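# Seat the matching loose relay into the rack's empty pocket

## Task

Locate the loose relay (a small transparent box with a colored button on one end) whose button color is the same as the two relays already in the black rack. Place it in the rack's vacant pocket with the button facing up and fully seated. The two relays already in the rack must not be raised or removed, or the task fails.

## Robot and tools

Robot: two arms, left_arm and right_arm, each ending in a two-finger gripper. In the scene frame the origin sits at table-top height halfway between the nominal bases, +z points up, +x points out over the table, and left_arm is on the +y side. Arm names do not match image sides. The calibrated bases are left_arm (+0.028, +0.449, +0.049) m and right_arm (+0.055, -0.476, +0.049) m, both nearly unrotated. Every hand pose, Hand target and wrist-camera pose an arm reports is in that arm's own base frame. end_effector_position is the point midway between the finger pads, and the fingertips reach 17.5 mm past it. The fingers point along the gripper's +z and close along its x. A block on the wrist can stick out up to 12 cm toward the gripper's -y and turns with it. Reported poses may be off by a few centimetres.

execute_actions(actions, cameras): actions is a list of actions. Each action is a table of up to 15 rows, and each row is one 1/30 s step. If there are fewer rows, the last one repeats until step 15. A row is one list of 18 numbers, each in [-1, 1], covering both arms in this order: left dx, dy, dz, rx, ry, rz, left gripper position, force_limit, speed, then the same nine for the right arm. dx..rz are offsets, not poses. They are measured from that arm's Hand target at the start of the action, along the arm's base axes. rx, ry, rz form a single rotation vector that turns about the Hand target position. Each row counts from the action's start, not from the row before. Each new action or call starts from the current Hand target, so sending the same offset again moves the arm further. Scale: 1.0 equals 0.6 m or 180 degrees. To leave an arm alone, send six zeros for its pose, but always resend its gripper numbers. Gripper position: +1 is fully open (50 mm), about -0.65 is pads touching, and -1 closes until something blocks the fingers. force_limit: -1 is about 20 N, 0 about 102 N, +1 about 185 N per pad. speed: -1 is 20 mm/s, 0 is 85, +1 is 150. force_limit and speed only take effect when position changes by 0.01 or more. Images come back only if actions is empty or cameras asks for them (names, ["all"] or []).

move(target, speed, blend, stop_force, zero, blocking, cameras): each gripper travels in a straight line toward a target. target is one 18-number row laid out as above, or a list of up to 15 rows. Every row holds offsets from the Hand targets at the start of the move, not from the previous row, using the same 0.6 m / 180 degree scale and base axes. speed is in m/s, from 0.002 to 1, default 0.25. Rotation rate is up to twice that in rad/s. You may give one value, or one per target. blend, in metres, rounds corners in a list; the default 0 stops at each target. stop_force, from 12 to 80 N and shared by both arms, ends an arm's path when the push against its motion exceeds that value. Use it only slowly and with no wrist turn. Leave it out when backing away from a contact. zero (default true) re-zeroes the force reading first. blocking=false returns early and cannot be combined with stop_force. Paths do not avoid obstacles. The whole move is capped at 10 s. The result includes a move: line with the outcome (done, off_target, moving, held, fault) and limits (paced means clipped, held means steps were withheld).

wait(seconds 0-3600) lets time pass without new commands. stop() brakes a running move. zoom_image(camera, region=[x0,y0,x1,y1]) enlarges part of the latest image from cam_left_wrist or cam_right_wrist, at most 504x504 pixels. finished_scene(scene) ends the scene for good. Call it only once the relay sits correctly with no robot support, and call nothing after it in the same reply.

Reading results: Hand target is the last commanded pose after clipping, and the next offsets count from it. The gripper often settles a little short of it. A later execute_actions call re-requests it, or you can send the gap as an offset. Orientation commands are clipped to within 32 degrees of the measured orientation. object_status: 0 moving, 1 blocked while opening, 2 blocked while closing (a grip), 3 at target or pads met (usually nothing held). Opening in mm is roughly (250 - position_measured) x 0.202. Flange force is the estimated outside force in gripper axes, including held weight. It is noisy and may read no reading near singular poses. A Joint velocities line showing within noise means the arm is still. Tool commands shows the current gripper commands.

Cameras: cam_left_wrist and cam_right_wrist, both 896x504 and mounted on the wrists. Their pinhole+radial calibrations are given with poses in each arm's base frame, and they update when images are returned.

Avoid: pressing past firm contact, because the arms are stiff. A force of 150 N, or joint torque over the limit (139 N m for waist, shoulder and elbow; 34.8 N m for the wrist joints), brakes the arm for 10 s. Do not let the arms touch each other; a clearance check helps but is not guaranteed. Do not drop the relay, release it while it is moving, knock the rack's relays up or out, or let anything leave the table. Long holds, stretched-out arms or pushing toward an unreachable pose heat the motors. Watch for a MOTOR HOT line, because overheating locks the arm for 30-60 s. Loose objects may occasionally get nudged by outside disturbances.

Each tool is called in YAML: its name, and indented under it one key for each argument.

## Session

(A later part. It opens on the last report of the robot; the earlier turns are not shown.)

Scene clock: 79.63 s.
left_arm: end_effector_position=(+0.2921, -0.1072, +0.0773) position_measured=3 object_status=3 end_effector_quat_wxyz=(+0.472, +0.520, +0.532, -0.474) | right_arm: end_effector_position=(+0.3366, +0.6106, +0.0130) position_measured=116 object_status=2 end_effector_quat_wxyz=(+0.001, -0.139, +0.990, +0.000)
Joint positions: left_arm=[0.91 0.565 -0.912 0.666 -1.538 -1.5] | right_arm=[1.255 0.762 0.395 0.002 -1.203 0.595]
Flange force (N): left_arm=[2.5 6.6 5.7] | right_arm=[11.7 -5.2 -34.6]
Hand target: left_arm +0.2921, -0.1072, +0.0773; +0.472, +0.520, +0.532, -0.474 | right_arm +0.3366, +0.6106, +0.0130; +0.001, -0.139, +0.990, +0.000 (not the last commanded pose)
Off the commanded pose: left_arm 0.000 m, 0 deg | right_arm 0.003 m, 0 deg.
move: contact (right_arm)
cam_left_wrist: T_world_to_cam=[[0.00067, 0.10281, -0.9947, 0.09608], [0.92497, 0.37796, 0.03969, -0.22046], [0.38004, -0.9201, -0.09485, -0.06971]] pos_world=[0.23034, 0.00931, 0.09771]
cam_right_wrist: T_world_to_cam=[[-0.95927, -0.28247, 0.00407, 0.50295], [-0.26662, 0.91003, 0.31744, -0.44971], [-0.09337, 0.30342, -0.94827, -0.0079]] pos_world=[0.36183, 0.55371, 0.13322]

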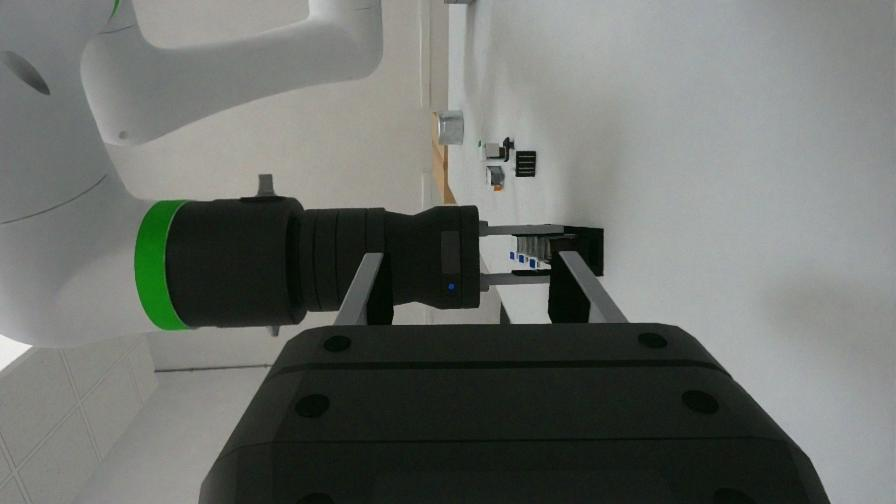

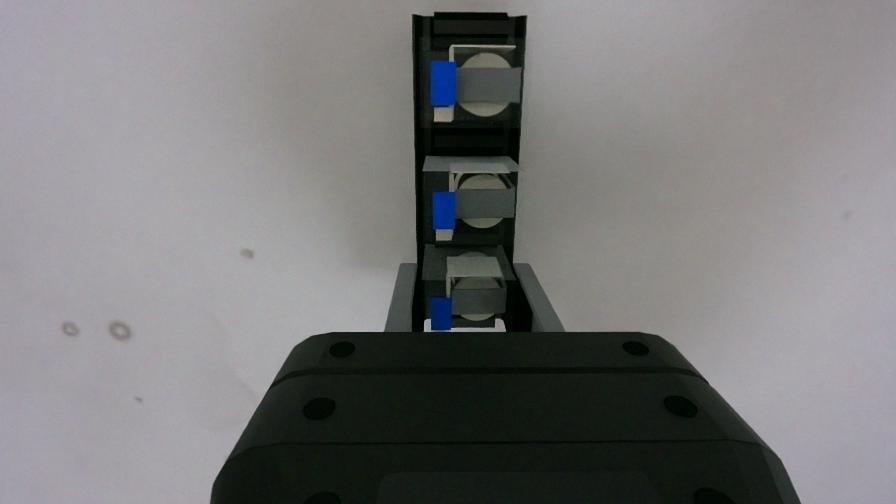

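move:
  target:
    - [0,0,0,0,0,0,1,1,1,0,0,0.001,0,0,0,0.2,-1,-1]
    - [0,0,0,0,0,0,1,1,1,0,0,0.12,0,0,0,0.2,-1,-1]
  speed: [0.05,0.15]
  cameras: ["all"]

zoom_image:
  camera: "cam_left_wrist"
  region: [455, 190, 625, 320]

zoom_image:
  camera: "cam_right_wrist"
  region: [370, 20, 570, 335]

Scene clock: 83.20 s.
left_arm: end_effector_position=(+0.2921, -0.1072, +0.0773) position_measured=3 object_status=3 end_effector_quat_wxyz=(+0.472, +0.520, +0.532, -0.474) | right_arm: end_effector_position=(+0.3367, +0.6106, +0.0850) position_measured=116 object_status=2 end_effector_quat_wxyz=(+0.001, -0.139, +0.990, +0.000)
Joint positions: left_arm=[0.91 0.565 -0.912 0.666 -1.538 -1.5] | right_arm=[1.255 0.705 0.476 0.002 -1.34 0.595]
Flange force (N): left_arm=[3.6 6.9 5.6] | right_arm=[4.8 -3.9 -0.8]
Hand target: left_arm +0.2921, -0.1072, +0.0773; +0.472, +0.520, +0.532, -0.474 | right_arm +0.3366, +0.6106, +0.0850; +0.001, -0.139, +0.990, +0.000
Off the commanded pose: left_arm 0.000 m, 0 deg | right_arm 0.000 m, 0 deg.
move: done
cam_left_wrist: T_world_to_cam=[[0.00067, 0.10281, -0.9947, 0.09608], [0.92497, 0.37796, 0.03969, -0.22046], [0.38004, -0.9201, -0.09485, -0.06971]] pos_world=[0.23034, 0.00931, 0.09771]
cam_right_wrist: T_world_to_cam=[[-0.95927, -0.28247, 0.0039, 0.50276], [-0.2667, 0.91006, 0.31727, -0.4724], [-0.09317, 0.30331, -0.94833, 0.06042]] pos_world=[0.36192, 0.55361, 0.20522]

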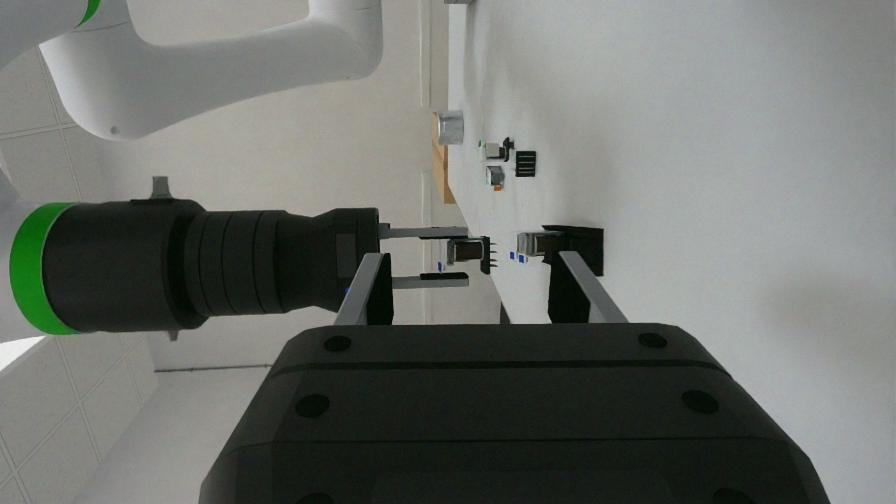

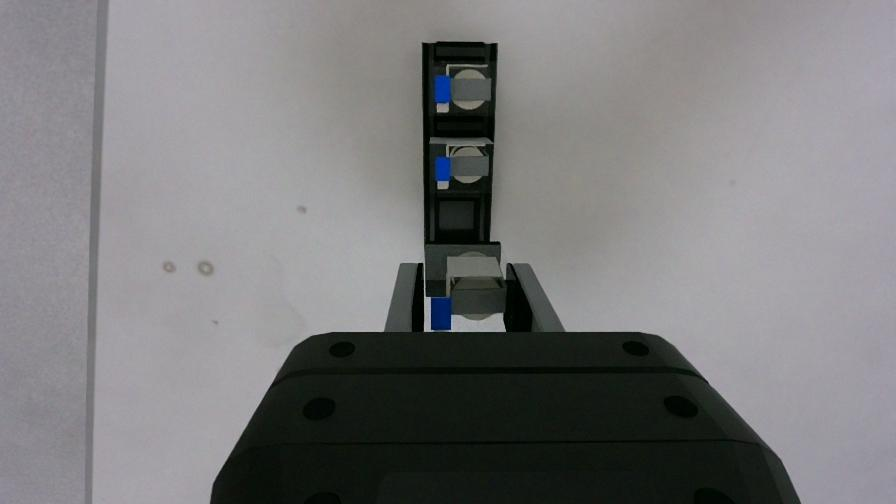

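Scaled by 2.965 from the camera's image (finer frame: 1280x720).

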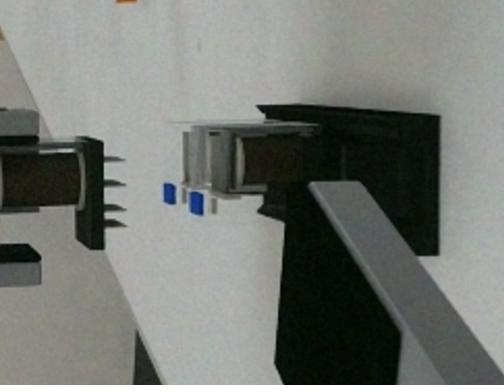

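Scaled by 1.600 from the camera's image (finer frame: 1280x720).

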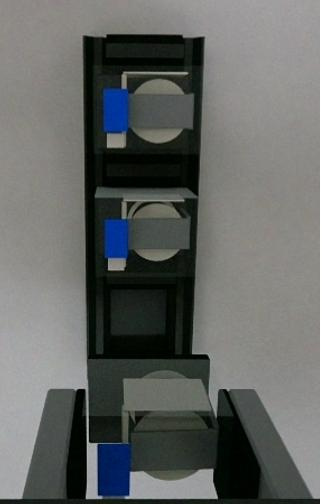

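move:
  target:
    - [0,0,0,0,0,0,1,1,1,0,0,-0.0917,0,0,0,0.2,-1,-1]
    - [0,0,0,0,0,0,1,1,1,0,0,-0.13,0,0,0,0.2,-1,-1]
  speed: [0.1,0.02]
  stop_force: 30

move:
  target:
    - [0,0,0,0,0,0,1,1,1,0,0,0.0015,0,0,0,0.2,-1,-1]
    - [0,0,0,0,0,0,1,1,1,0,0,0.0015,0,0,0,0.5,-1,-1]
    - [0,0,0,0,0,0,1,1,1,0,0,0.12,0,0,0,0.5,-1,-1]
  speed: [0.05,0.05,0.15]
  cameras: ["all"]

zoom_image:
  camera: "cam_left_wrist"
  region: [455, 190, 625, 320]

zoom_image:
  camera: "cam_right_wrist"
  region: [370, 20, 570, 335]

Scene clock: 87.00 s.
left_arm: end_effector_position=(+0.2921, -0.1072, +0.0773) position_measured=3 object_status=3 end_effector_quat_wxyz=(+0.472, +0.520, +0.532, -0.474) | right_arm: end_effector_position=(+0.3368, +0.6108, +0.0125) position_measured=116 object_status=2 end_effector_quat_wxyz=(+0.001, -0.139, +0.990, +0.000)
Joint positions: left_arm=[0.91 0.565 -0.912 0.666 -1.538 -1.5] | right_arm=[1.255 0.763 0.395 0.002 -1.201 0.595]
Flange force (N): left_arm=[2.2 6.6 6.0] | right_arm=[13.8 -2.4 -34.9]
Hand target: left_arm +0.2921, -0.1072, +0.0773; +0.472, +0.520, +0.532, -0.474 | right_arm +0.3367, +0.6108, +0.0125; +0.001, -0.139, +0.990, +0.000 (not the last commanded pose)
Off the commanded pose: left_arm 0.000 m, 0 deg | right_arm 0.006 m, 0 deg.
move: contact (right_arm); path passed 1 of 2 targets

Scene clock: 89.00 s.
left_arm: end_effector_position=(+0.2921, -0.1072, +0.0773) position_measured=3 object_status=3 end_effector_quat_wxyz=(+0.472, +0.520, +0.532, -0.474) | right_arm: end_effector_position=(+0.3368, +0.6108, +0.0844) position_measured=78 object_status=3 end_effector_quat_wxyz=(+0.001, -0.139, +0.990, +0.000)
Joint positions: left_arm=[0.91 0.565 -0.912 0.666 -1.538 -1.5] | right_arm=[1.255 0.706 0.475 0.002 -1.338 0.595]
Flange force (N): left_arm=[3.4 7.1 5.7] | right_arm=[3.9 -3.0 -1.7]
Hand target: left_arm +0.2921, -0.1072, +0.0773; +0.472, +0.520, +0.532, -0.474 | right_arm +0.3367, +0.6108, +0.0845; +0.001, -0.139, +0.990, +0.000
Off the commanded pose: left_arm 0.000 m, 0 deg | right_arm 0.000 m, 0 deg.
move: done
cam_left_wrist: T_world_to_cam=[[0.00067, 0.10281, -0.9947, 0.09608], [0.92497, 0.37796, 0.03969, -0.22046], [0.38004, -0.9201, -0.09485, -0.06971]] pos_world=[0.23034, 0.00931, 0.09771]
cam_right_wrist: T_world_to_cam=[[-0.95926, -0.28251, 0.00353, 0.50288], [-0.2668, 0.90988, 0.31772, -0.47225], [-0.09297, 0.30383, -0.94818, 0.05943]] pos_world=[0.36192, 0.5537, 0.20462]

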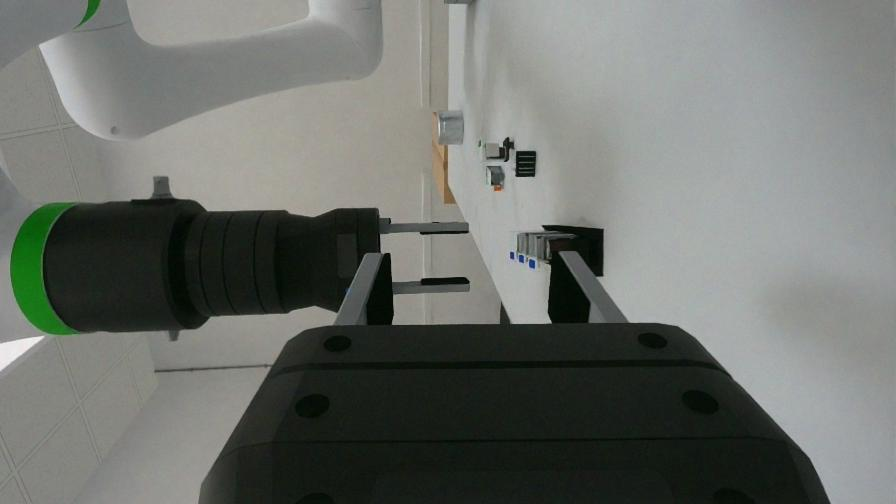

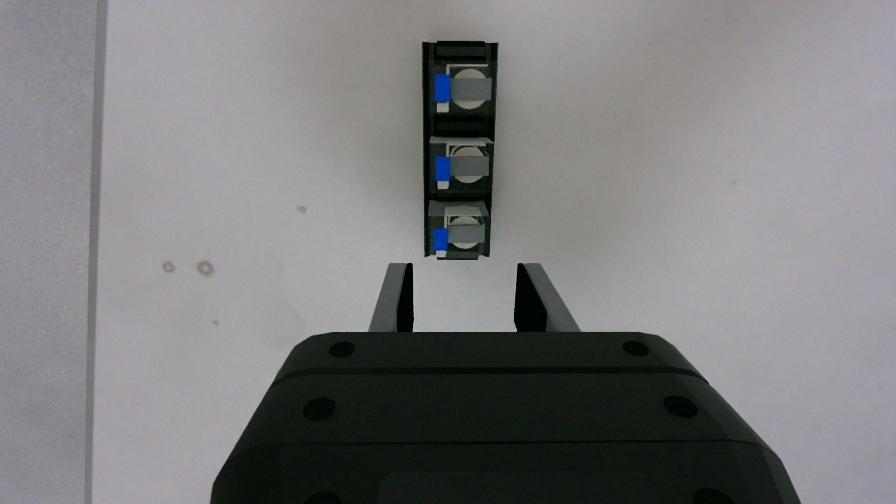

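Scaled by 2.965 from the camera's image (finer frame: 1280x720).

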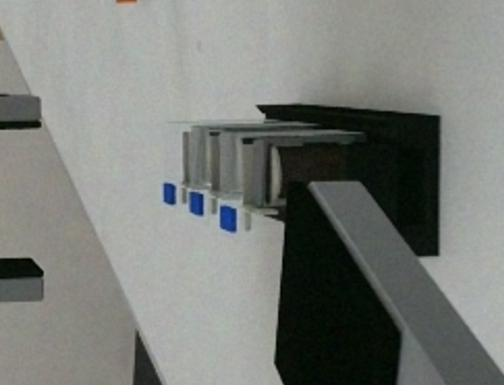

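Scaled by 1.600 from the camera's image (finer frame: 1280x720).

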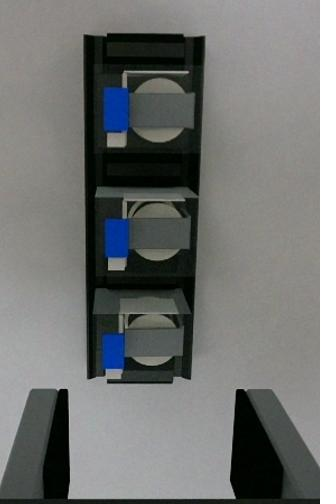

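finished_scene:
  scene: 2

The scene is finished: the task was done.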